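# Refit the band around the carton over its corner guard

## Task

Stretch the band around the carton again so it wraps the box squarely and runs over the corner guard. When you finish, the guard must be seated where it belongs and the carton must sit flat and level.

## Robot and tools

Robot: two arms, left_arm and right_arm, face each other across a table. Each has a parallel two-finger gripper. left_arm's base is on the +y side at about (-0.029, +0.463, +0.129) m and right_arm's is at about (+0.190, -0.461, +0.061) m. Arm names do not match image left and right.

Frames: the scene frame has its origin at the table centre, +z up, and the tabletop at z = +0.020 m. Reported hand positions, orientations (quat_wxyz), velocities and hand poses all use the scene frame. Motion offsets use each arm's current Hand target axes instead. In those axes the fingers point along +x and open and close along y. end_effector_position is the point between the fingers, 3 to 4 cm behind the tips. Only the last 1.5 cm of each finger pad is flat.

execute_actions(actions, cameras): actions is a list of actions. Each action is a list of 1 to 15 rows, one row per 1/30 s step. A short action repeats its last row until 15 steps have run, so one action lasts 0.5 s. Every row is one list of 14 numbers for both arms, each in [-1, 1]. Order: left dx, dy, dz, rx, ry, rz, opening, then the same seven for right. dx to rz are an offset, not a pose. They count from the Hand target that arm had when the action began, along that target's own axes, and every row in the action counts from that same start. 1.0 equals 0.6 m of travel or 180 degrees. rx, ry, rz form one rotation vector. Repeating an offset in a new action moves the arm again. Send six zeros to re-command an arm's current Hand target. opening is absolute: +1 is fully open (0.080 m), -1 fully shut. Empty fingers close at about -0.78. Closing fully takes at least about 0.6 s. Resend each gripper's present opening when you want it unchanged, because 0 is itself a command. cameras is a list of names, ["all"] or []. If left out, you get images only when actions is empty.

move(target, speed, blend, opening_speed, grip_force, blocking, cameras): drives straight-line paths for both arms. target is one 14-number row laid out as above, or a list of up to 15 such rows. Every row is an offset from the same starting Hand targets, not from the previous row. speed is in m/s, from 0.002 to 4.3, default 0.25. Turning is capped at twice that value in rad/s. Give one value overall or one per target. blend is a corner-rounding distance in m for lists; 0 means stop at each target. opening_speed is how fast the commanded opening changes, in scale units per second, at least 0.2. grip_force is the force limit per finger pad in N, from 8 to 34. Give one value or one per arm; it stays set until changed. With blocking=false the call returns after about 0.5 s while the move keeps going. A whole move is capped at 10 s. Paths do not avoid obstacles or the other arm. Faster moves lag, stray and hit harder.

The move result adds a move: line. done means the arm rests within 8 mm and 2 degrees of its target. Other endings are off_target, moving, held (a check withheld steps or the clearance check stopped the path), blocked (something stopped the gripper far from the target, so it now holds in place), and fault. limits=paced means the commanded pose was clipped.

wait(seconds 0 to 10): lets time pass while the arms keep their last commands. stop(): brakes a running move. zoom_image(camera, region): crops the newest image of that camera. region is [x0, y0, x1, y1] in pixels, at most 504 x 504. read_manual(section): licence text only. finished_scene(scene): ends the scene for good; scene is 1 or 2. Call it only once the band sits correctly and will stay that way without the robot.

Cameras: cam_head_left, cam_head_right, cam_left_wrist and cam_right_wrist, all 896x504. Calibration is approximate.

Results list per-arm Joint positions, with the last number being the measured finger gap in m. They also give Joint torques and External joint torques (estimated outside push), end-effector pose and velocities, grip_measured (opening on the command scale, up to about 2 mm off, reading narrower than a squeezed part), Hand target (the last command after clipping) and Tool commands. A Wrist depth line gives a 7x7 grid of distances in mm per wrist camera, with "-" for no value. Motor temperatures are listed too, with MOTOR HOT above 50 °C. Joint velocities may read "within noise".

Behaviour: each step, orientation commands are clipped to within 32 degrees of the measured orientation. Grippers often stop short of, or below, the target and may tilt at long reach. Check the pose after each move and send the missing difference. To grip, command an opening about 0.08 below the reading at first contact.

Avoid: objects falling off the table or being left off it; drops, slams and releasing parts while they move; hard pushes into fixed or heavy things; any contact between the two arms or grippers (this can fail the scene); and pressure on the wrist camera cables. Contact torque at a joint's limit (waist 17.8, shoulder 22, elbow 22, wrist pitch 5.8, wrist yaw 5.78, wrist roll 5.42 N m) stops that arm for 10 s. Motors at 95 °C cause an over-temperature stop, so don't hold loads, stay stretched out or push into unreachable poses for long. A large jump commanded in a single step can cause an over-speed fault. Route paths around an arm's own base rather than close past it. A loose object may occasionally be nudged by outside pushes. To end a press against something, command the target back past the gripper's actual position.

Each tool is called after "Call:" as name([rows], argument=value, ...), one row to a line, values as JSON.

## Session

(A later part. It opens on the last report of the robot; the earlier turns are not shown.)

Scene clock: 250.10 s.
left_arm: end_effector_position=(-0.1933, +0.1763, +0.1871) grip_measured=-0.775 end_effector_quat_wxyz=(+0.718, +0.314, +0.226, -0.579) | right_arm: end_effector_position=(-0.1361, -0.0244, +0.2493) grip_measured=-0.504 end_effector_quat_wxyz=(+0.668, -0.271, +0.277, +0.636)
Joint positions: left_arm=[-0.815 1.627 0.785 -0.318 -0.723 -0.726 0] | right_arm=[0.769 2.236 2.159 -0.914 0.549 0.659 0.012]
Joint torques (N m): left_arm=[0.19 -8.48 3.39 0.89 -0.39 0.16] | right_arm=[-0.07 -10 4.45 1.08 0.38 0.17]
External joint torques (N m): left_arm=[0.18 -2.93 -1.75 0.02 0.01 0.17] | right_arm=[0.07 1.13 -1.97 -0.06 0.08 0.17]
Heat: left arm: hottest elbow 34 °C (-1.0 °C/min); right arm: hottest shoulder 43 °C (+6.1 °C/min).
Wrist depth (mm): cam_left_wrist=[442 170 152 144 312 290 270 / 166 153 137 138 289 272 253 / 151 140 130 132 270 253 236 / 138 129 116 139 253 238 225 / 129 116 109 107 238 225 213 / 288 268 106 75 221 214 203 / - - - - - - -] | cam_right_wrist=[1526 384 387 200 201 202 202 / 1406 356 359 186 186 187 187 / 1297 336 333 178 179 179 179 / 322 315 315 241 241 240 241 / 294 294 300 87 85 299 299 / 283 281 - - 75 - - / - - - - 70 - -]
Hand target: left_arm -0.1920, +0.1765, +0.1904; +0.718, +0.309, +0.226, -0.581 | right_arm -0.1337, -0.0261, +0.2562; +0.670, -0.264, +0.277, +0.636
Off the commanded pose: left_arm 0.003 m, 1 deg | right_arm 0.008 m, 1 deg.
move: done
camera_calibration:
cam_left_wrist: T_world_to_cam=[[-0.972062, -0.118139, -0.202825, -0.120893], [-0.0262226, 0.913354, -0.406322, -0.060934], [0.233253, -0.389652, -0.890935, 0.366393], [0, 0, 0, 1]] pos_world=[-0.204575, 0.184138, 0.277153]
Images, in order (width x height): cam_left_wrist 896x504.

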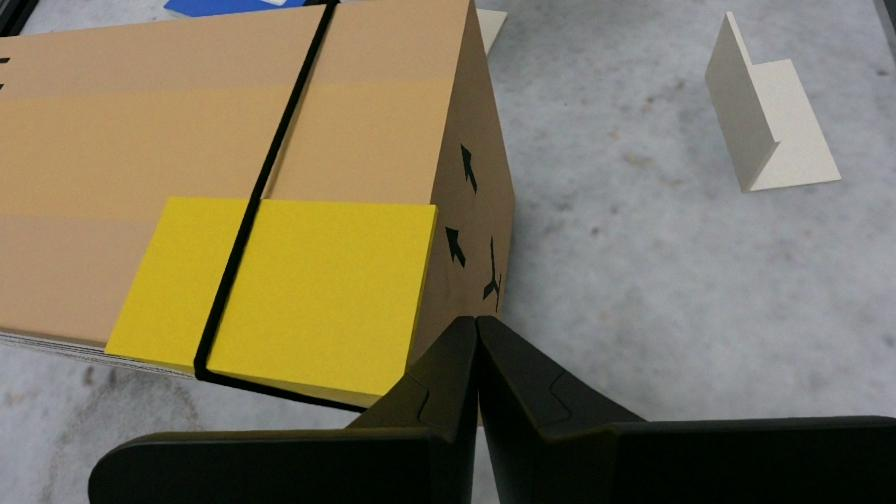

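Call:
move(target=[0.0013,0.0048,0,0,0,0,-0.78,0,0,0,0,0,0,-0.5], speed=0.05, cameras=["cam_left_wrist"])

Call:
zoom_image(camera="cam_left_wrist", region=[300, 180, 540, 420])

Scene clock: 251.07 s.
left_arm: end_effector_position=(-0.1903, +0.1760, +0.1872) grip_measured=-0.775 end_effector_quat_wxyz=(+0.718, +0.314, +0.226, -0.579) | right_arm: end_effector_position=(-0.1361, -0.0244, +0.2493) grip_measured=-0.504 end_effector_quat_wxyz=(+0.668, -0.271, +0.277, +0.636)
Joint positions: left_arm=[-0.807 1.618 0.775 -0.31 -0.719 -0.716 0] | right_arm=[0.769 2.236 2.159 -0.914 0.549 0.659 0.012]
Joint torques (N m): left_arm=[0.2 -8.52 3.41 0.91 -0.38 0.15] | right_arm=[-0.05 -10.06 4.49 1.09 0.36 0.19]
External joint torques (N m): left_arm=[0.22 -3.11 -1.72 0.03 0 0.15] | right_arm=[-0.08 0.86 -1.81 -0.03 0.08 0.19]
Heat: left arm: hottest elbow 34 °C (-1.0 °C/min); right arm: hottest shoulder 43 °C (+6.1 °C/min).
Wrist depth (mm): cam_left_wrist=[190 169 153 145 312 291 270 / 166 153 138 136 288 273 252 / 151 141 129 125 272 254 237 / 138 128 118 127 253 238 224 / 129 119 109 106 238 226 212 / 289 266 105 75 222 215 203 / - - - - - - -] | cam_right_wrist=[1545 383 384 200 201 201 202 / 1367 359 359 186 187 188 188 / 1297 336 333 179 178 180 181 / 321 314 315 240 242 242 242 / 295 293 299 86 85 299 299 / 282 - - - 75 - - / - - - - 70 - -]
Hand target: left_arm -0.1890, +0.1763, +0.1904; +0.718, +0.309, +0.226, -0.581 | right_arm -0.1337, -0.0261, +0.2562; +0.670, -0.264, +0.277, +0.636
Off the commanded pose: left_arm 0.003 m, 1 deg | right_arm 0.008 m, 1 deg.
move: done
camera_calibration:
cam_left_wrist: T_world_to_cam=[[-0.972058, -0.118287, -0.202759, -0.117885], [-0.0264326, 0.913422, -0.406155, -0.0606384], [0.233248, -0.389447, -0.891026, 0.365628], [0, 0, 0, 1]] pos_world=[-0.201475, 0.183837, 0.277253]
Images, in order (width x height): cam_left_wrist 896x504.

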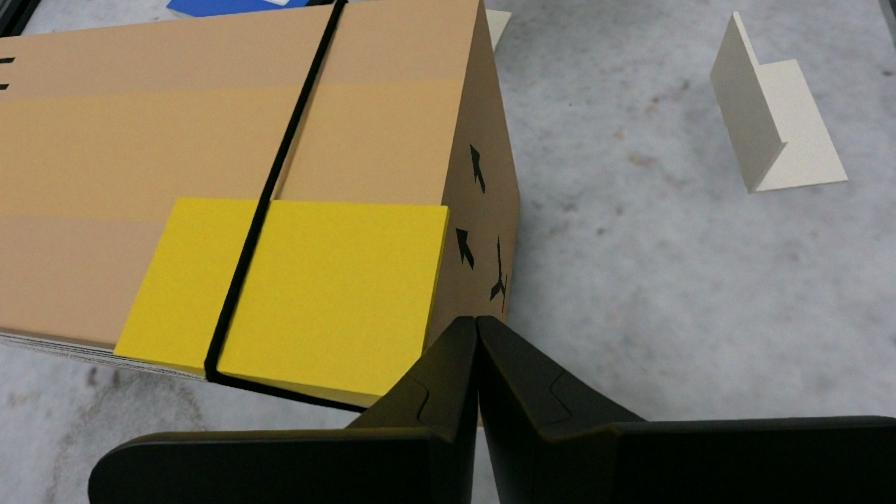

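Scaled by 2.100 from the camera's 896x504 image, which has a finer 1280x720 frame.

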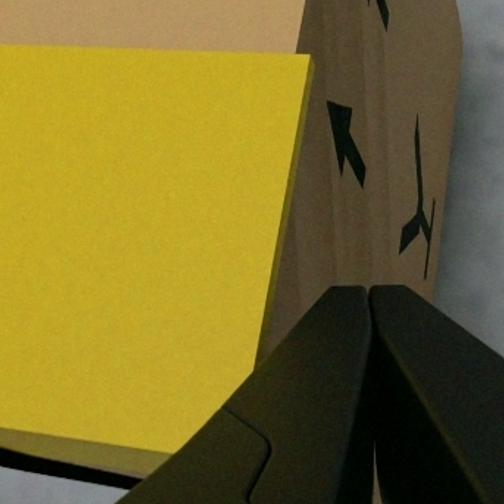

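Call:
move(target=[0.0013,0.0048,0,0,0,0,-0.78,0,0,0,0,0,0,-0.5], speed=0.05, cameras=["cam_left_wrist"])

Call:
zoom_image(camera="cam_left_wrist", region=[300, 180, 540, 420])

Scene clock: 252.07 s.
left_arm: end_effector_position=(-0.1873, +0.1759, +0.1872) grip_measured=-0.775 end_effector_quat_wxyz=(+0.718, +0.314, +0.226, -0.579) | right_arm: end_effector_position=(-0.1361, -0.0244, +0.2493) grip_measured=-0.504 end_effector_quat_wxyz=(+0.668, -0.271, +0.277, +0.636)
Joint positions: left_arm=[-0.799 1.61 0.765 -0.302 -0.716 -0.706 0] | right_arm=[0.769 2.236 2.159 -0.914 0.549 0.659 0.012]
Joint torques (N m): left_arm=[0.2 -8.45 3.37 0.92 -0.38 0.14] | right_arm=[-0.18 -10.03 4.44 1.07 0.38 0.19]
External joint torques (N m): left_arm=[0.19 -3.14 -1.66 0.06 0 0.14] | right_arm=[-0.16 0.9 -1.86 -0.04 0.09 0.19]
Heat: left arm: hottest elbow 34 °C (-1.0 °C/min); right arm: hottest shoulder 43 °C (+6.1 °C/min).
Wrist depth (mm): cam_left_wrist=[190 168 153 142 312 291 270 / 166 153 138 133 289 272 251 / 151 141 129 126 268 254 237 / 139 129 118 114 252 237 225 / 130 118 108 106 239 226 212 / 288 266 108 75 222 214 203 / - - - - - - -] | cam_right_wrist=[1517 385 387 200 201 201 202 / 1406 357 360 186 186 187 187 / 1283 335 330 179 179 180 180 / 322 316 316 242 241 242 241 / 296 299 300 86 85 298 300 / 283 - - - 75 - - / - - - - 70 - -]
Hand target: left_arm -0.1860, +0.1762, +0.1904; +0.718, +0.309, +0.226, -0.581 | right_arm -0.1337, -0.0261, +0.2562; +0.670, -0.264, +0.277, +0.636
Off the commanded pose: left_arm 0.003 m, 1 deg | right_arm 0.008 m, 1 deg.
move: done
camera_calibration:
cam_left_wrist: T_world_to_cam=[[-0.972085, -0.118053, -0.202765, -0.115027], [-0.0262224, 0.913448, -0.40611, -0.060443], [0.233157, -0.389457, -0.891045, 0.364879], [0, 0, 0, 1]] pos_world=[-0.198475, 0.183737, 0.277253]
Images, in order (width x height): cam_left_wrist 896x504.

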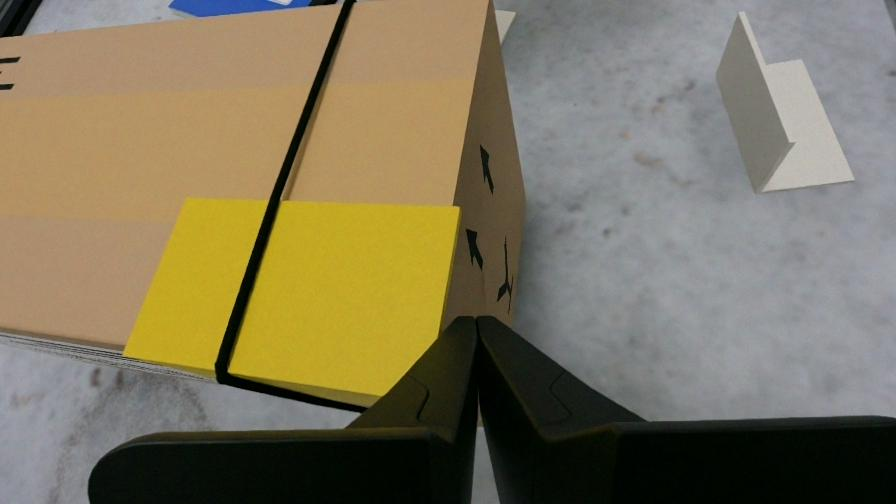

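Scaled by 2.100 from the camera's 896x504 image, which has a finer 1280x720 frame.

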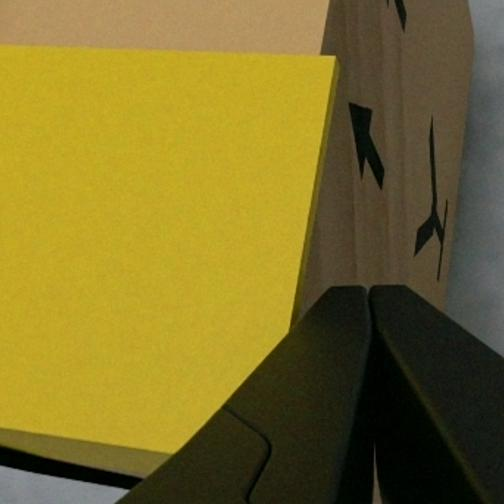

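Call:
move(target=[0.0011,0.0040,0,0,0,0,-0.78,0,0,0,0,0,0,-0.5], speed=0.04, cameras=["cam_left_wrist"])

Call:
zoom_image(camera="cam_left_wrist", region=[300, 180, 540, 420])

Scene clock: 253.03 s.
left_arm: end_effector_position=(-0.1856, +0.1758, +0.1872) grip_measured=-0.775 end_effector_quat_wxyz=(+0.717, +0.313, +0.227, -0.580) | right_arm: end_effector_position=(-0.1361, -0.0244, +0.2493) grip_measured=-0.504 end_effector_quat_wxyz=(+0.668, -0.271, +0.277, +0.636)
Joint positions: left_arm=[-0.793 1.603 0.757 -0.295 -0.711 -0.698 0] | right_arm=[0.769 2.236 2.159 -0.914 0.549 0.659 0.012]
Joint torques (N m): left_arm=[0.32 -8.42 3.33 0.87 -0.45 0.15] | right_arm=[-0.1 -10.03 4.39 1.08 0.39 0.18]
External joint torques (N m): left_arm=[0.29 -3.09 -1.74 0 -0.07 0.15] | right_arm=[-0.23 1.06 -2.03 -0.08 0.11 0.18]
Heat: left arm: hottest elbow 34 °C (-1.0 °C/min); right arm: hottest shoulder 43 °C (+6.1 °C/min).
Wrist depth (mm): cam_left_wrist=[188 170 152 141 314 292 272 / 165 153 138 134 290 273 252 / 151 140 129 124 269 255 238 / 138 129 117 114 253 238 226 / 130 118 109 104 238 226 213 / 288 266 106 75 222 215 204 / - - - - - - -] | cam_right_wrist=[1498 386 386 200 201 202 202 / 1406 358 360 186 187 187 187 / 1290 336 331 178 179 180 180 / 323 315 314 242 241 241 242 / 297 292 301 87 85 299 300 / 282 - - - 75 - - / - - - - 70 - -]
Hand target: left_arm -0.1835, +0.1760, +0.1903; +0.718, +0.309, +0.226, -0.581 | right_arm -0.1337, -0.0261, +0.2562; +0.670, -0.264, +0.277, +0.636
Off the commanded pose: left_arm 0.004 m, 1 deg | right_arm 0.008 m, 1 deg.
move: done
camera_calibration:
cam_left_wrist: T_world_to_cam=[[-0.972812, -0.116197, -0.200336, -0.114335], [-0.0255758, 0.913637, -0.405725, -0.0603139], [0.230178, -0.389571, -0.891769, 0.364028], [0, 0, 0, 1]] pos_world=[-0.19656, 0.183634, 0.277253]
Images, in order (width x height): cam_left_wrist 896x504.

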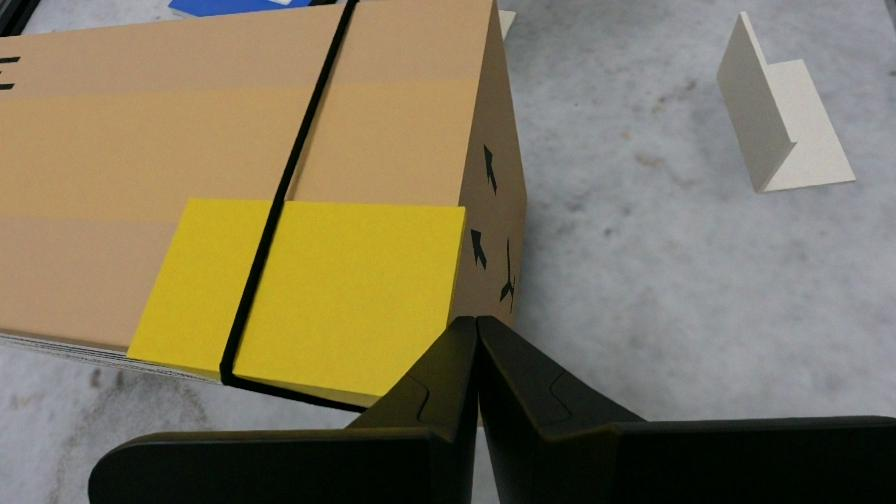

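Scaled by 2.100 from the camera's 896x504 image, which has a finer 1280x720 frame.

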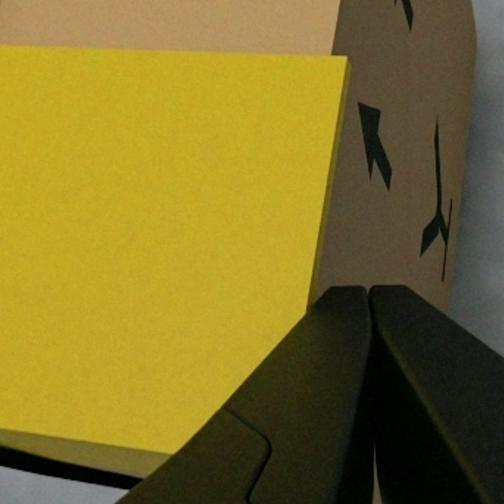

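Call:
move(target=[0.0009,0.0032,0,0,0,0,-0.78,0,0,0,0,0,0,-0.5], speed=0.04, cameras=["cam_left_wrist"])

Call:
zoom_image(camera="cam_left_wrist", region=[300, 180, 540, 420])

Scene clock: 254.00 s.
left_arm: end_effector_position=(-0.1842, +0.1758, +0.1871) grip_measured=-0.775 end_effector_quat_wxyz=(+0.716, +0.313, +0.227, -0.581) | right_arm: end_effector_position=(-0.1361, -0.0244, +0.2493) grip_measured=-0.504 end_effector_quat_wxyz=(+0.668, -0.271, +0.277, +0.636)
Joint positions: left_arm=[-0.789 1.597 0.751 -0.289 -0.707 -0.691 0] | right_arm=[0.769 2.236 2.159 -0.914 0.549 0.659 0.012]
Joint torques (N m): left_arm=[0.43 -8.41 3.3 0.82 -0.5 0.16] | right_arm=[-0.18 -10.08 4.39 1.06 0.39 0.18]
External joint torques (N m): left_arm=[0.45 -3.11 -1.8 -0.06 -0.13 0.16] | right_arm=[-0.18 1.07 -2.03 -0.07 0.09 0.18]
Heat: left arm: hottest elbow 34 °C (-1.0 °C/min); right arm: hottest shoulder 43 °C (+6.0 °C/min).
Wrist depth (mm): cam_left_wrist=[436 168 153 142 312 291 270 / 165 152 138 134 289 273 252 / 150 140 129 123 268 254 238 / 137 130 116 122 252 238 226 / 129 117 109 105 239 226 213 / 287 265 107 75 222 215 204 / - - - - - - -] | cam_right_wrist=[1490 387 386 200 200 201 201 / 1398 359 360 185 187 187 187 / 1303 336 331 179 179 180 180 / 322 313 314 242 241 241 241 / 296 293 299 87 85 299 299 / 283 - - - 75 - - / - - - - 70 - -]
Hand target: left_arm -0.1814, +0.1759, +0.1902; +0.718, +0.309, +0.226, -0.581 | right_arm -0.1337, -0.0261, +0.2562; +0.670, -0.264, +0.277, +0.636
Off the commanded pose: left_arm 0.004 m, 1 deg | right_arm 0.008 m, 1 deg.
move: done
camera_calibration:
cam_left_wrist: T_world_to_cam=[[-0.97326, -0.114347, -0.199223, -0.113603], [-0.0244361, 0.913912, -0.405177, -0.060252], [0.228404, -0.389474, -0.892268, 0.363454], [0, 0, 0, 1]] pos_world=[-0.195051, 0.183631, 0.277253]
Images, in order (width x height): cam_left_wrist 896x504.

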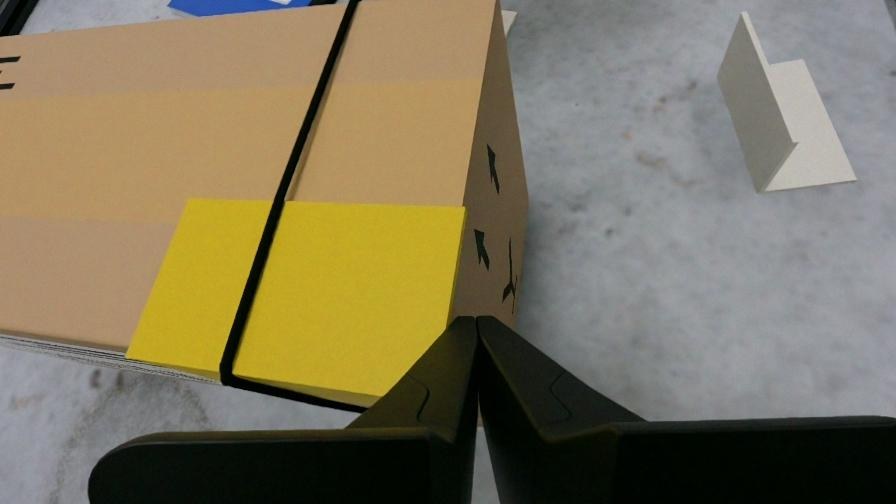

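Scaled by 2.100 from the camera's 896x504 image, which has a finer 1280x720 frame.

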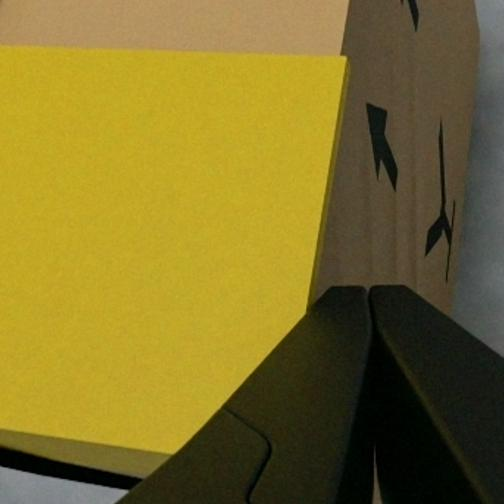

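Call:
move(target=[0.0007,0.0025,0,0,0,0,-0.78,0,0,0,0,0,0,-0.5], speed=0.03, cameras=["cam_left_wrist"])

Call:
zoom_image(camera="cam_left_wrist", region=[380, 180, 540, 300])

Scene clock: 254.97 s.
left_arm: end_effector_position=(-0.1828, +0.1757, +0.1872) grip_measured=-0.775 end_effector_quat_wxyz=(+0.716, +0.313, +0.227, -0.581) | right_arm: end_effector_position=(-0.1361, -0.0244, +0.2493) grip_measured=-0.504 end_effector_quat_wxyz=(+0.668, -0.271, +0.277, +0.636)
Joint positions: left_arm=[-0.785 1.593 0.746 -0.285 -0.705 -0.686 0] | right_arm=[0.769 2.236 2.159 -0.914 0.549 0.659 0.012]
Joint torques (N m): left_arm=[0.45 -8.38 3.32 0.81 -0.51 0.15] | right_arm=[-0.14 -10.08 4.41 1.07 0.37 0.18]
External joint torques (N m): left_arm=[0.47 -3.12 -1.78 -0.07 -0.13 0.15] | right_arm=[-0.04 0.93 -1.95 -0.06 0.07 0.18]
Heat: left arm: hottest elbow 34 °C (-1.0 °C/min); right arm: hottest shoulder 43 °C (+6.0 °C/min).
Wrist depth (mm): cam_left_wrist=[438 169 153 142 312 292 270 / 164 152 138 132 289 272 251 / 150 140 130 123 268 254 238 / 137 130 117 114 251 238 226 / 129 116 109 104 238 225 213 / 288 265 107 75 222 215 204 / - - - - - - -] | cam_right_wrist=[1507 386 384 200 201 201 202 / 1367 356 359 187 186 187 187 / 1270 336 337 178 179 180 180 / 322 314 316 223 241 241 241 / 296 294 301 86 85 300 300 / 283 - - - 75 - - / - - - - 70 - -]
Hand target: left_arm -0.1800, +0.1758, +0.1903; +0.718, +0.309, +0.226, -0.581 | right_arm -0.1337, -0.0261, +0.2562; +0.670, -0.264, +0.277, +0.636
Off the commanded pose: left_arm 0.004 m, 1 deg | right_arm 0.008 m, 1 deg.
move: done
camera_calibration:
cam_left_wrist: T_world_to_cam=[[-0.973409, -0.113902, -0.198749, -0.112491], [-0.0242246, 0.913939, -0.405129, -0.0601033], [0.22779, -0.389542, -0.892395, 0.363023], [0, 0, 0, 1]] pos_world=[-0.193648, 0.18353, 0.277253]
Images, in order (width x height): cam_left_wrist 896x504.

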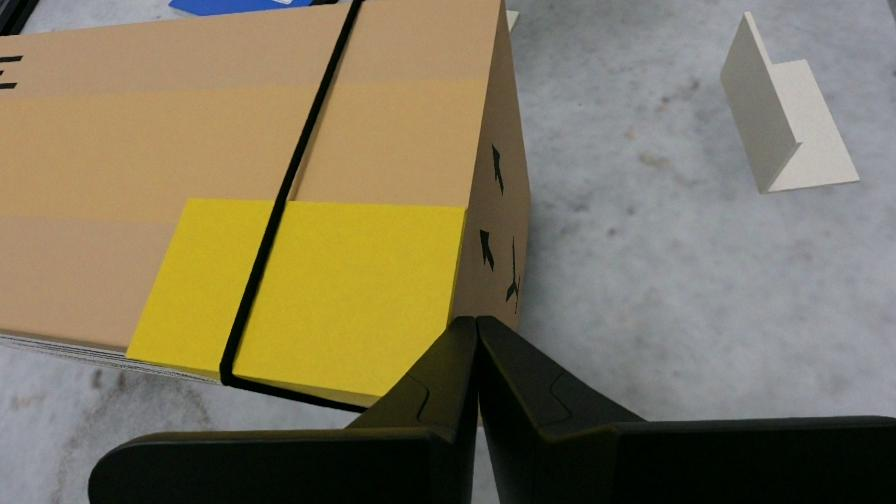

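Scaled by 3.150 from the camera's 896x504 image, which has a finer 1280x720 frame.

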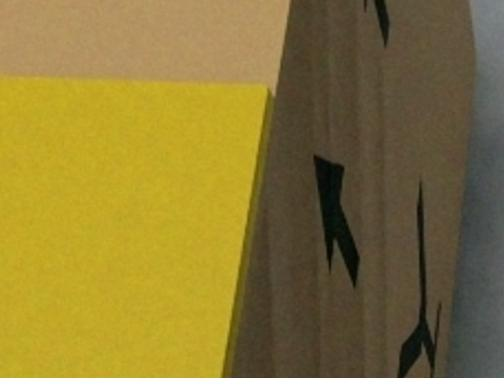

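Call:
move([
  [-0.0035,-0.0129,0,0,0,0,-0.78,0,0,0,0,0,0,-0.5],
  [-0.12,-0.0129,0,0,0,0,-0.78,0,0,0,0,0,0,-0.5],
  [-0.1555,0.129,-0.0167,0,0,-0.083,-0.5,0,0,0,0,0,0,-0.5],
], speed=[0.06,0.15,0.18], blend=[0.003,0.02,0], cameras=["cam_left_wrist","cam_right_wrist"])

Call:
zoom_image(camera="cam_left_wrist", region=[300, 60, 660, 330])

Call:
zoom_image(camera="cam_right_wrist", region=[320, 0, 560, 300])

Scene clock: 258.53 s.
left_arm: end_effector_position=(-0.1264, +0.2571, +0.2623) grip_measured=-0.504 end_effector_quat_wxyz=(+0.637, +0.276, +0.265, -0.669) | right_arm: end_effector_position=(-0.1361, -0.0244, +0.2493) grip_measured=-0.504 end_effector_quat_wxyz=(+0.668, -0.271, +0.277, +0.636)
Joint positions: left_arm=[-0.735 0.83 0.572 -0.659 -0.469 -0.537 0.012] | right_arm=[0.769 2.236 2.159 -0.914 0.549 0.659 0.012]
Joint torques (N m): left_arm=[0.19 -3.32 4.45 1.03 -0.21 0.17] | right_arm=[-0.1 -10.06 4.44 1.09 0.37 0.18]
External joint torques (N m): left_arm=[0.19 -1.92 -1.76 -0.13 0.03 0.17] | right_arm=[-0.1 1.06 -1.97 -0.04 0.08 0.18]
Heat: left arm: hottest elbow 34 °C (-1.0 °C/min); right arm: hottest shoulder 44 °C (+7.1 °C/min).
Wrist depth (mm): cam_left_wrist=[453 250 245 244 428 427 1493 / 233 229 227 227 390 390 1362 / 215 212 211 204 367 367 1283 / 225 228 229 223 343 344 1180 / 335 324 322 289 324 322 320 / 314 312 - 76 80 305 302 / - - - - - - -] | cam_right_wrist=[1545 384 387 199 200 201 201 / 1406 357 360 187 187 187 188 / 1283 335 332 179 179 180 180 / 320 313 317 242 241 241 242 / 297 292 300 86 85 299 299 / 283 281 - - 75 - - / - - - - 70 - -]
Hand target: left_arm -0.1250, +0.2581, +0.2611; +0.636, +0.277, +0.264, -0.670 | right_arm -0.1337, -0.0261, +0.2562; +0.670, -0.264, +0.277, +0.636
Off the commanded pose: left_arm 0.002 m, 0 deg | right_arm 0.008 m, 1 deg.
move: done; blend cut to 0 m at target 1
camera_calibration:
cam_left_wrist: T_world_to_cam=[[-0.997929, 0.0633629, -0.0111091, -0.131229], [0.0623786, 0.910922, -0.407835, -0.0902898], [-0.0157222, -0.407683, -0.912988, 0.428178], [0, 0, 0, 1]] pos_world=[-0.118593, 0.265123, 0.35264]
cam_right_wrist: T_world_to_cam=[[0.996196, -0.0871327, -0.00146901, 0.139829], [-0.0804381, -0.912909, -0.400159, 0.0911932], [0.0335258, 0.398754, -0.916445, 0.318225], [0, 0, 0, 1]] pos_world=[-0.14263, -0.0314588, 0.328333]
Images, in order (width x height): cam_left_wrist 896x504, cam_right_wrist 896x504.

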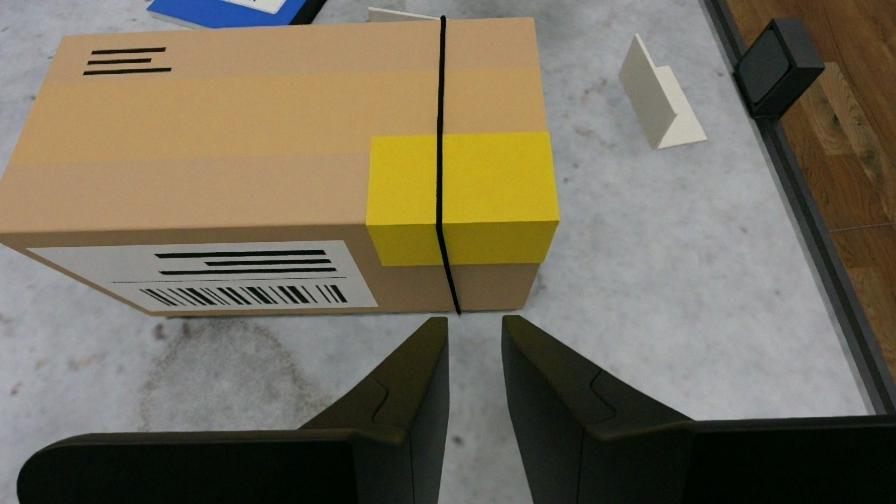

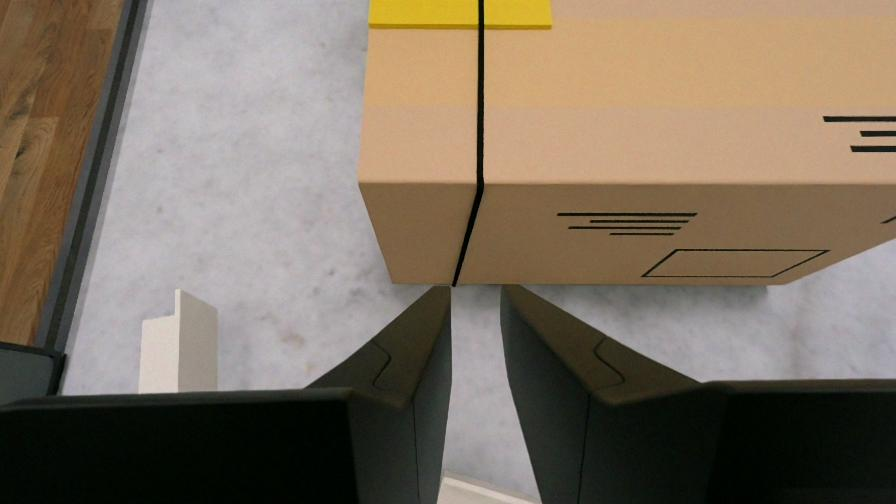

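Scaled by 1.400 from the camera's 896x504 image, which has a finer 1280x720 frame.

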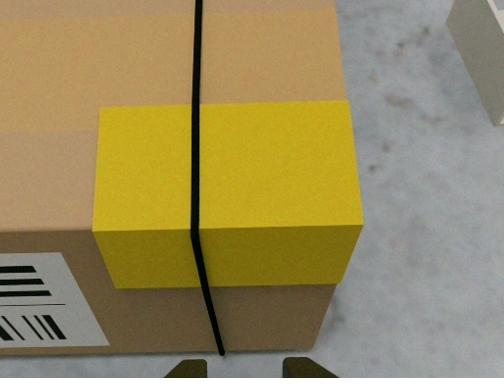

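Scaled by 1.680 from the camera's 896x504 image, which has a finer 1280x720 frame.

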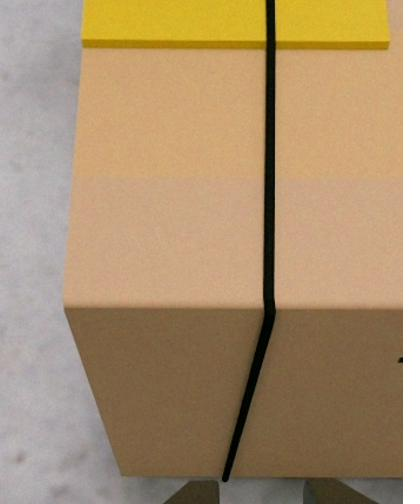

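Call:
move(target=[0.142,0,0,0,0,0,-0.15,0,0,0,0,0,0,-0.5], speed=0.15, cameras=["cam_left_wrist"])

Scene clock: 263.97 s.
left_arm: end_effector_position=(-0.1290, +0.1973, +0.2038) grip_measured=-0.153 end_effector_quat_wxyz=(+0.637, +0.273, +0.264, -0.671) | right_arm: end_effector_position=(-0.1361, -0.0244, +0.2493) grip_measured=-0.504 end_effector_quat_wxyz=(+0.668, -0.271, +0.277, +0.636)
Joint positions: left_arm=[-0.524 1.157 0.448 -0.13 -0.335 -0.361 0.028] | right_arm=[0.769 2.236 2.159 -0.914 0.549 0.659 0.012]
Joint torques (N m): left_arm=[0.19 -3.13 4.24 1.39 -0.12 0.17] | right_arm=[-0.11 -10 4.36 1.08 0.37 0.2]
External joint torques (N m): left_arm=[0.19 -0.18 -1.61 0.12 0.05 0.17] | right_arm=[-0.18 1 -1.98 -0.04 0.08 0.2]
Heat: left arm: hottest wrist pitch 35 °C (+1.0 °C/min); right arm: hottest shoulder 44 °C (+5.0 °C/min).
Wrist depth (mm): cam_left_wrist=[166 164 163 163 167 356 298 / 153 152 151 150 152 322 312 / 141 141 142 141 143 301 300 / 132 130 129 127 125 281 279 / 129 130 126 123 122 263 262 / 248 216 - 224 84 251 249 / - - - 234 78 - -] | cam_right_wrist=[1498 386 387 200 201 201 201 / 1375 361 359 186 186 187 187 / 1277 335 331 179 178 180 180 / 323 313 316 241 241 240 240 / 296 294 300 86 85 298 299 / 284 - - - 75 - - / - - - - 70 - -]
Hand target: left_arm -0.1280, +0.1979, +0.2007; +0.636, +0.277, +0.264, -0.669 | right_arm -0.1337, -0.0261, +0.2562; +0.670, -0.264, +0.277, +0.636
Off the commanded pose: left_arm 0.003 m, 1 deg | right_arm 0.008 m, 1 deg.
move: done
camera_calibration:
cam_left_wrist: T_world_to_cam=[[-0.997998, 0.0628119, -0.00745777, -0.131278], [0.0602474, 0.90803, -0.41455, -0.0578078], [-0.0192668, -0.414169, -0.909996, 0.350621], [0, 0, 0, 1]] pos_world=[-0.120777, 0.205953, 0.29412]
Images, in order (width x height): cam_left_wrist 896x504.

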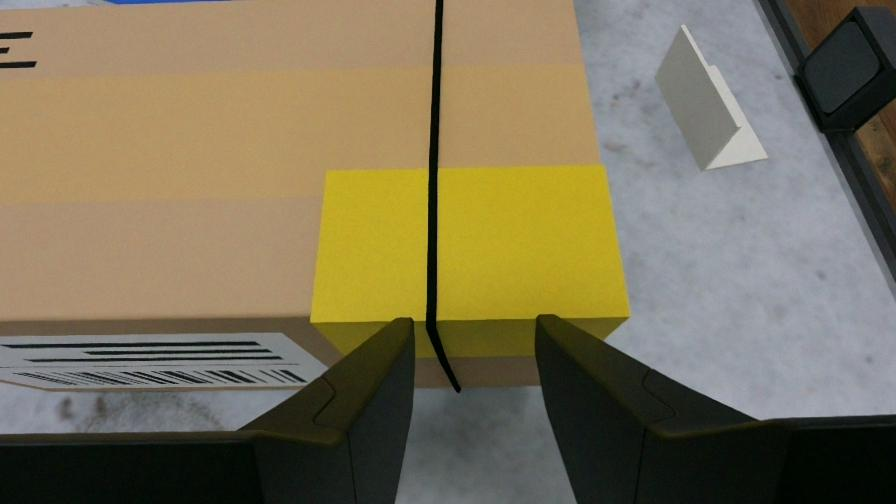

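Call:
move(target=[0.0238,0,0,0,0,0,-0.15,0,0,0,0,0,0,-0.5], speed=0.08, cameras=["cam_left_wrist"])

Scene clock: 264.97 s.
left_arm: end_effector_position=(-0.1305, +0.1886, +0.1975) grip_measured=-0.153 end_effector_quat_wxyz=(+0.637, +0.270, +0.262, -0.673) | right_arm: end_effector_position=(-0.1361, -0.0244, +0.2493) grip_measured=-0.504 end_effector_quat_wxyz=(+0.668, -0.271, +0.277, +0.636)
Joint positions: left_arm=[-0.508 1.214 0.445 -0.056 -0.324 -0.344 0.028] | right_arm=[0.769 2.236 2.159 -0.914 0.549 0.659 0.012]
Joint torques (N m): left_arm=[0.92 -1.26 4.09 2.05 0.04 0.21] | right_arm=[-0.04 -10.05 4.41 1.09 0.39 0.18]
External joint torques (N m): left_arm=[0.93 1.97 -1.7 0.73 0.19 0.21] | right_arm=[-0.06 0.96 -1.97 -0.06 0.1 0.18]
Heat: left arm: hottest wrist pitch 35 °C (+1.0 °C/min); right arm: hottest shoulder 44 °C (+5.0 °C/min).
Wrist depth (mm): cam_left_wrist=[160 159 158 158 336 349 343 / 147 146 145 143 149 318 307 / 136 137 135 131 138 297 297 / 126 126 126 122 122 278 276 / 120 119 117 114 115 260 259 / 180 162 - 179 84 246 246 / - - - 232 78 - -] | cam_right_wrist=[1535 387 385 201 201 201 202 / 1414 359 358 186 187 187 188 / 1264 335 334 176 179 180 180 / 322 316 314 235 236 242 245 / 294 296 301 87 85 299 299 / 282 281 - - 75 - - / - - - - 70 - -]
Hand target: left_arm -0.1285, +0.1878, +0.1907; +0.637, +0.277, +0.264, -0.669 | right_arm -0.1337, -0.0261, +0.2562; +0.670, -0.264, +0.277, +0.636
Off the commanded pose: left_arm 0.007 m, 1 deg | right_arm 0.008 m, 1 deg.
move: done
camera_calibration:
cam_left_wrist: T_world_to_cam=[[-0.997799, 0.0660405, -0.0060349, -0.133226], [0.0624097, 0.904361, -0.42218, -0.0498708], [-0.0224232, -0.421627, -0.906492, 0.341492], [0, 0, 0, 1]] pos_world=[-0.122163, 0.197882, 0.287701]
Images, in order (width x height): cam_left_wrist 896x504.

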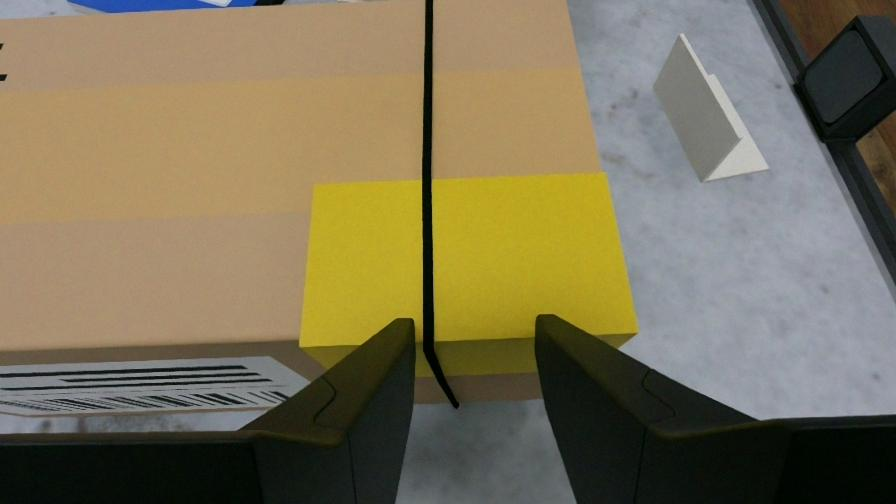

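Call:
move(target=[0.0055,0,0,0,0,0,-0.15,0,0,0,0,0,0,-0.5], speed=0.06, cameras=[])

Scene clock: 265.93 s.
left_arm: end_effector_position=(-0.1319, +0.1861, +0.1967) grip_measured=-0.153 end_effector_quat_wxyz=(+0.636, +0.267, +0.260, -0.675) | right_arm: end_effector_position=(-0.1361, -0.0244, +0.2493) grip_measured=-0.504 end_effector_quat_wxyz=(+0.668, -0.271, +0.277, +0.636)
Joint positions: left_arm=[-0.506 1.228 0.444 -0.033 -0.321 -0.339 0.028] | right_arm=[0.769 2.236 2.159 -0.914 0.549 0.659 0.012]
Joint torques (N m): left_arm=[1.24 -0.95 4.03 1.87 0.08 0.2] | right_arm=[-0.12 -10.02 4.41 1.08 0.38 0.16]
External joint torques (N m): left_arm=[1.26 2.32 -1.68 0.56 0.23 0.2] | right_arm=[-0.17 0.89 -1.89 -0.05 0.1 0.16]
Heat: left arm: hottest wrist pitch 35 °C (+0.0 °C/min); right arm: hottest shoulder 44 °C (+5.0 °C/min).
Wrist depth (mm): cam_left_wrist=[160 160 158 161 346 352 341 / 147 146 146 145 314 320 304 / 136 137 137 134 136 295 303 / 126 126 124 122 122 279 278 / 118 117 116 116 115 260 259 / 161 149 - 177 84 247 246 / - - - 232 78 - -] | cam_right_wrist=[1526 384 388 197 201 201 202 / 1430 361 359 186 187 188 187 / 1290 335 337 176 177 180 180 / 322 314 316 227 232 242 270 / 295 292 301 87 85 298 300 / 282 - - - 75 - - / - - - - 70 - -]
Hand target: left_arm -0.1287, +0.1856, +0.1883; +0.636, +0.277, +0.264, -0.669 | right_arm -0.1337, -0.0261, +0.2562; +0.670, -0.264, +0.277, +0.636
Off the commanded pose: left_arm 0.009 m, 1 deg | right_arm 0.008 m, 1 deg.
move: off_target (left_arm)
No camera images: "cameras" was empty.

Call:
wait(seconds=0.1, cameras=["cam_left_wrist","cam_right_wrist"])

Scene clock: 266.20 s.
left_arm: end_effector_position=(-0.1319, +0.1861, +0.1967) grip_measured=-0.153 end_effector_quat_wxyz=(+0.636, +0.267, +0.260, -0.675) | right_arm: end_effector_position=(-0.1361, -0.0244, +0.2493) grip_measured=-0.504 end_effector_quat_wxyz=(+0.668, -0.271, +0.277, +0.636)
Joint positions: left_arm=[-0.506 1.229 0.444 -0.033 -0.321 -0.339 0.028] | right_arm=[0.769 2.236 2.159 -0.914 0.549 0.659 0.012]
Joint torques (N m): left_arm=[1.24 -0.93 4.03 1.87 0.08 0.21] | right_arm=[-0.1 -10.03 4.4 1.07 0.38 0.18]
External joint torques (N m): left_arm=[1.27 2.3 -1.62 0.59 0.23 0.2] | right_arm=[0 1.01 -1.96 -0.05 0.08 0.18]
Heat: left arm: hottest wrist pitch 35 °C (+0.0 °C/min); right arm: hottest shoulder 44 °C (+5.1 °C/min).
Wrist depth (mm): cam_left_wrist=[161 160 158 160 347 352 345 / 147 146 146 145 312 325 305 / 136 137 135 131 136 295 303 / 126 126 126 122 123 279 278 / 118 118 116 114 116 260 260 / 160 149 - 175 84 248 246 / - - - 232 78 - -] | cam_right_wrist=[1507 385 385 197 199 202 201 / 1390 359 360 186 187 187 187 / 1283 335 337 176 177 179 180 / 322 313 314 226 235 243 270 / 296 292 300 87 85 299 301 / 282 280 - - 75 - - / - - - - 70 - -]
Hand target: left_arm -0.1287, +0.1856, +0.1883; +0.636, +0.277, +0.264, -0.669 | right_arm -0.1337, -0.0261, +0.2562; +0.670, -0.264, +0.277, +0.636
Tool commands: left_gripper/opening=-0.15 right_gripper/opening=-0.5
Off the commanded pose: left_arm 0.009 m, 1 deg | right_arm 0.008 m, 1 deg.
wait: 0.10 s; at rest from the start
camera_calibration:
cam_left_wrist: T_world_to_cam=[[-0.997594, 0.0692202, -0.00381131, -0.135417], [0.0641872, 0.901493, -0.428008, -0.0459472], [-0.0261909, -0.427222, -0.903767, 0.339652], [0, 0, 0, 1]] pos_world=[-0.123246, 0.195902, 0.286785]
cam_right_wrist: T_world_to_cam=[[0.996196, -0.0871327, -0.00146901, 0.139829], [-0.0804381, -0.912909, -0.400159, 0.0911932], [0.0335258, 0.398754, -0.916445, 0.318225], [0, 0, 0, 1]] pos_world=[-0.14263, -0.0314588, 0.328333]
Images, in order (width x height): cam_left_wrist 896x504, cam_right_wrist 896x504.

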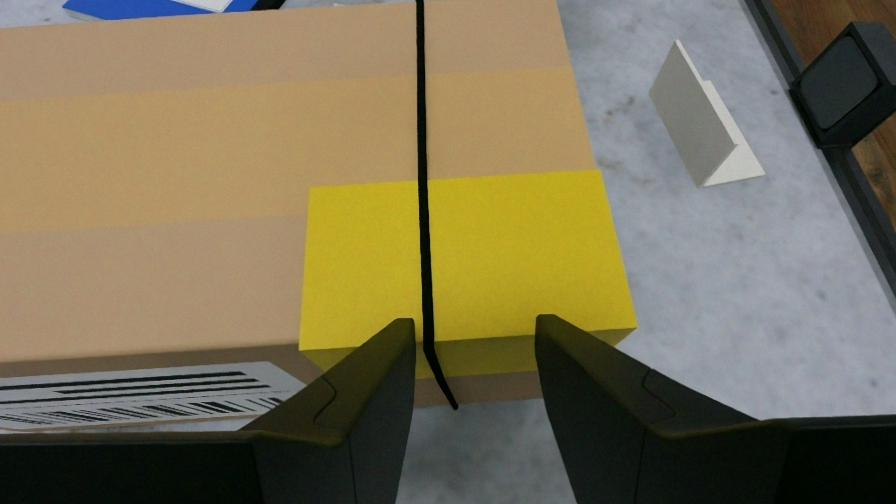

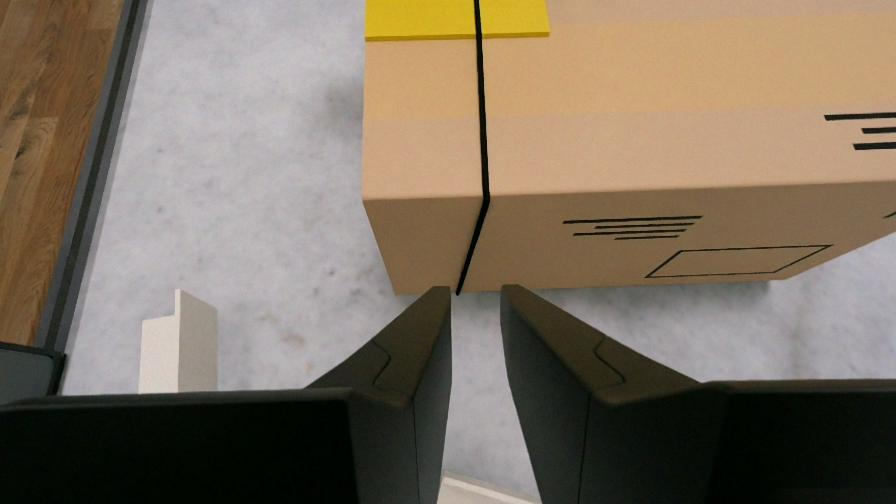

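Call:
move(target=[0,0,0,0,0,0,-0.72,0,0,0,0,0,0,-0.5], speed=0.06, opening_speed=0.6, cameras=["cam_left_wrist","cam_right_wrist"])

Call:
zoom_image(camera="cam_left_wrist", region=[380, 280, 580, 430])

Scene clock: 267.73 s.
left_arm: end_effector_position=(-0.1268, +0.1838, +0.1970) grip_measured=-0.714 end_effector_quat_wxyz=(+0.645, +0.266, +0.259, -0.669) | right_arm: end_effector_position=(-0.1361, -0.0244, +0.2493) grip_measured=-0.504 end_effector_quat_wxyz=(+0.668, -0.271, +0.277, +0.636)
Joint positions: left_arm=[-0.492 1.23 0.444 -0.03 -0.331 -0.338 0.003] | right_arm=[0.769 2.236 2.159 -0.914 0.549 0.659 0.012]
Joint torques (N m): left_arm=[-0.06 -1.2 4.02 1.67 0.44 0.17] | right_arm=[-0.13 -10.06 4.47 1.08 0.37 0.18]
External joint torques (N m): left_arm=[-0.05 2.07 -1.67 0.37 0.59 0.16] | right_arm=[-0.13 1.03 -1.94 -0.07 0.08 0.18]
Heat: left arm: hottest wrist pitch 36 °C (+1.0 °C/min); right arm: hottest shoulder 44 °C (+5.0 °C/min).
Wrist depth (mm): cam_left_wrist=[163 162 160 160 164 351 1502 / 152 148 149 146 145 320 312 / 137 137 136 137 136 295 297 / 128 127 126 123 122 278 276 / 119 119 118 104 117 258 259 / 159 165 154 81 80 245 246 / - - - - - - -] | cam_right_wrist=[1554 384 387 197 201 201 201 / 1375 357 359 185 187 187 187 / 1264 336 335 175 176 179 180 / 321 315 316 218 229 243 274 / 296 293 299 86 85 300 300 / 284 - - - 75 - - / - - - - 70 - -]
Hand target: left_arm -0.1286, +0.1855, +0.1883; +0.637, +0.277, +0.264, -0.669 | right_arm -0.1337, -0.0261, +0.2562; +0.670, -0.264, +0.277, +0.636
Off the commanded pose: left_arm 0.009 m, 2 deg | right_arm 0.008 m, 1 deg.
move: off_target (left_arm)
camera_calibration:
cam_left_wrist: T_world_to_cam=[[-0.998731, 0.0491318, -0.011048, -0.125139], [0.0490778, 0.900453, -0.432175, -0.0450584], [-0.0112854, -0.432169, -0.901722, 0.341616], [0, 0, 0, 1]] pos_world=[-0.118913, 0.194357, 0.287187]
cam_right_wrist: T_world_to_cam=[[0.996196, -0.0871327, -0.00146901, 0.139829], [-0.0804381, -0.912909, -0.400159, 0.0911932], [0.0335258, 0.398754, -0.916445, 0.318225], [0, 0, 0, 1]] pos_world=[-0.14263, -0.0314588, 0.328333]
Images, in order (width x height): cam_left_wrist 896x504, cam_right_wrist 896x504.

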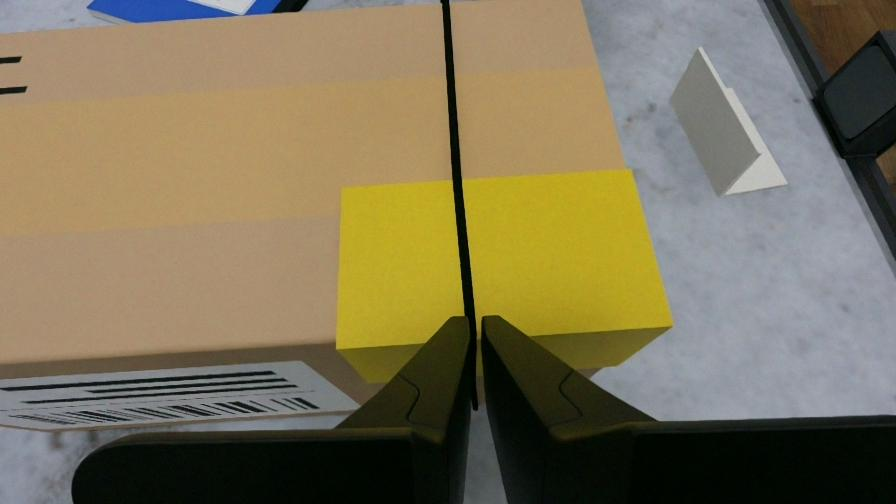

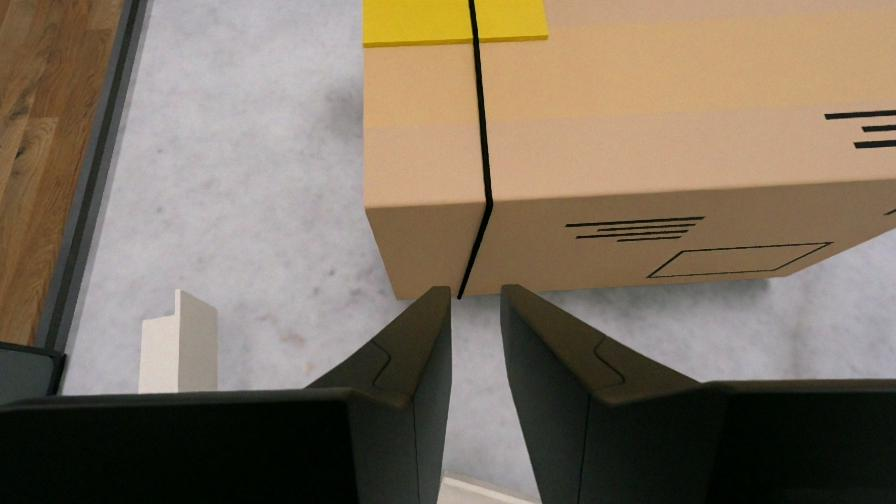

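Scaled by 2.520 from the camera's 896x504 image, which has a finer 1280x720 frame.

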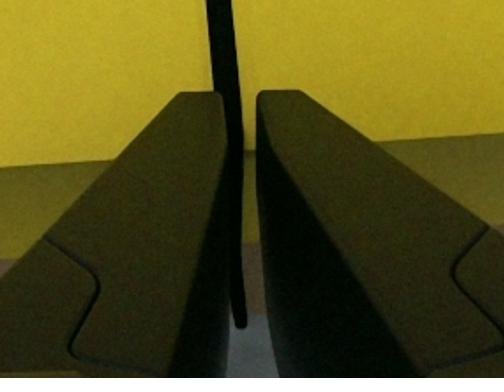

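Call:
move(target=[0,0,0,0,0,0,-0.78,0,0,0,0,0,0,-0.5], speed=0.06, opening_speed=0.4, cameras=["cam_left_wrist"])

Call:
zoom_image(camera="cam_left_wrist", region=[380, 280, 580, 430])

Scene clock: 268.53 s.
left_arm: end_effector_position=(-0.1265, +0.1837, +0.1971) grip_measured=-0.770 end_effector_quat_wxyz=(+0.645, +0.265, +0.259, -0.668) | right_arm: end_effector_position=(-0.1361, -0.0244, +0.2493) grip_measured=-0.504 end_effector_quat_wxyz=(+0.668, -0.271, +0.277, +0.636)
Joint positions: left_arm=[-0.492 1.23 0.444 -0.03 -0.332 -0.338 0] | right_arm=[0.769 2.236 2.159 -0.914 0.549 0.659 0.012]
Joint torques (N m): left_arm=[-0.12 -1.2 4.03 1.66 0.49 0.16] | right_arm=[-0.12 -10.07 4.55 1.08 0.4 0.18]
External joint torques (N m): left_arm=[-0.12 2.07 -1.68 0.36 0.64 0.16] | right_arm=[-0.11 1.04 -1.84 -0.04 0.1 0.18]
Heat: left arm: hottest wrist pitch 36 °C (+0.0 °C/min); right arm: hottest shoulder 44 °C (+5.0 °C/min).
Wrist depth (mm): cam_left_wrist=[164 163 160 160 164 352 364 / 152 148 150 146 145 322 307 / 137 137 136 137 136 294 297 / 128 127 126 121 120 277 276 / 119 119 118 116 117 256 259 / 160 165 154 75 153 244 245 / - - - - - - -] | cam_right_wrist=[1490 386 384 196 200 201 201 / 1398 360 360 187 186 187 188 / 1283 334 335 175 176 180 180 / 320 316 315 218 229 243 277 / 295 296 299 86 85 300 299 / 282 281 - - 75 - - / - - - - 70 - -]
Hand target: left_arm -0.1287, +0.1856, +0.1884; +0.636, +0.277, +0.264, -0.669 | right_arm -0.1337, -0.0261, +0.2562; +0.670, -0.264, +0.277, +0.636
Off the commanded pose: left_arm 0.009 m, 2 deg | right_arm 0.008 m, 1 deg.
move: off_target (left_arm)
camera_calibration:
cam_left_wrist: T_world_to_cam=[[-0.998778, 0.0480104, -0.0117356, -0.124529], [0.0483603, 0.900339, -0.432495, -0.044952], [-0.0101982, -0.432534, -0.90156, 0.34173], [0, 0, 0, 1]] pos_world=[-0.118718, 0.19426, 0.287187]
Images, in order (width x height): cam_left_wrist 896x504.

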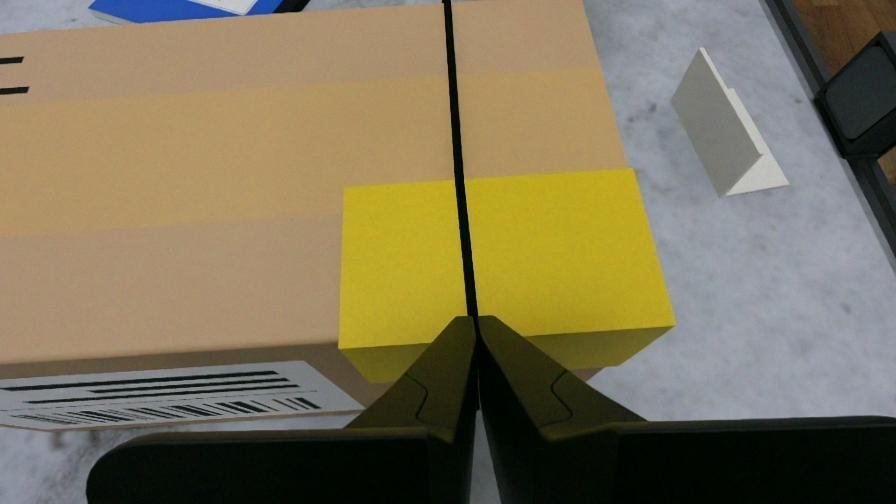

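Scaled by 2.520 from the camera's 896x504 image, which has a finer 1280x720 frame.

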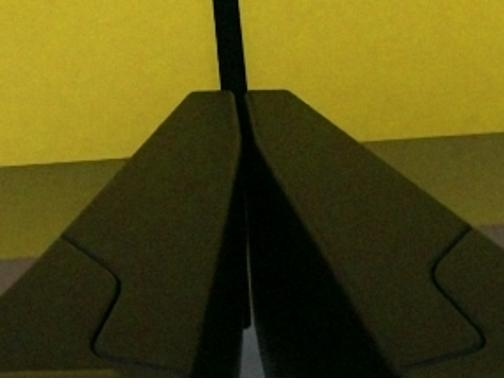

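Call:
move(target=[-0.010,0.004,0,0,0,0,-0.78,0,0,0,0,0,0,-0.5], speed=0.04, cameras=["cam_left_wrist"])

Scene clock: 272.87 s.
left_arm: end_effector_position=(-0.1257, +0.1852, +0.1972) grip_measured=-0.771 end_effector_quat_wxyz=(+0.643, +0.268, +0.261, -0.668) | right_arm: end_effector_position=(-0.1361, -0.0244, +0.2493) grip_measured=-0.504 end_effector_quat_wxyz=(+0.668, -0.271, +0.277, +0.636)
Joint positions: left_arm=[-0.488 1.222 0.444 -0.043 -0.325 -0.336 0] | right_arm=[0.769 2.236 2.159 -0.914 0.549 0.659 0.012]
Joint torques (N m): left_arm=[-0.24 -4.44 3.75 0.41 0.27 0.17] | right_arm=[-0.15 -10.1 4.4 1.09 0.36 0.2]
External joint torques (N m): left_arm=[-0.24 -1.21 -1.91 -0.86 0.43 0.17] | right_arm=[-0.23 0.79 -1.88 -0.03 0.08 0.2]
Heat: left arm: hottest wrist pitch 37 °C (+1.0 °C/min); right arm: hottest shoulder 45 °C (+6.0 °C/min).
Wrist depth (mm): cam_left_wrist=[161 160 158 158 160 350 360 / 148 147 146 145 144 318 307 / 137 136 135 131 130 293 295 / 127 126 125 122 121 276 275 / 119 120 118 113 116 256 258 / 187 176 164 75 176 244 244 / - - - - - - -] | cam_right_wrist=[1507 386 386 198 200 201 201 / 1414 357 360 186 187 187 188 / 1283 336 335 175 177 179 180 / 322 315 318 218 223 244 276 / 295 297 301 87 85 299 299 / 283 280 - - 75 - - / - - - - 70 - -]
Hand target: left_arm -0.1261, +0.1897, +0.1925; +0.637, +0.277, +0.264, -0.669 | right_arm -0.1337, -0.0261, +0.2562; +0.670, -0.264, +0.277, +0.636
Off the commanded pose: left_arm 0.006 m, 1 deg | right_arm 0.008 m, 1 deg.
move: done
camera_calibration:
cam_left_wrist: T_world_to_cam=[[-0.998664, 0.0506333, -0.0103249, -0.124564], [0.0501991, 0.903158, -0.426363, -0.0477816], [-0.0122631, -0.426311, -0.904493, 0.341691], [0, 0, 0, 1]] pos_world=[-0.117809, 0.195128, 0.287399]
Images, in order (width x height): cam_left_wrist 896x504.

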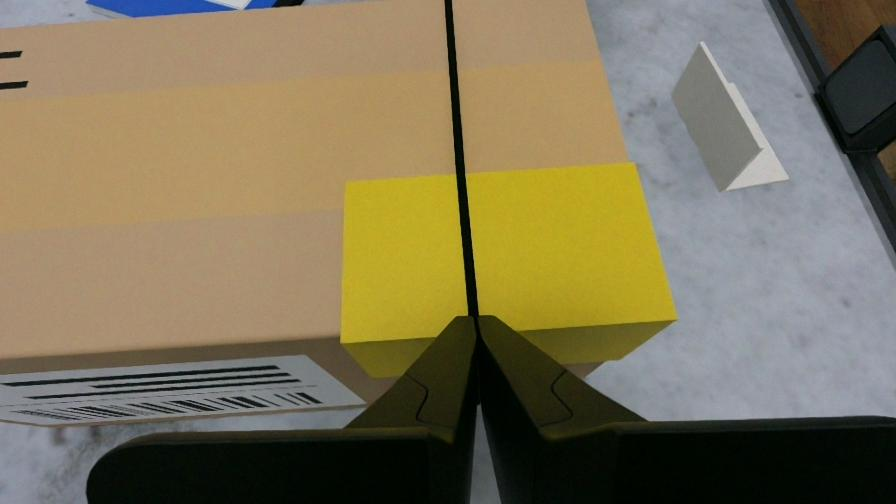

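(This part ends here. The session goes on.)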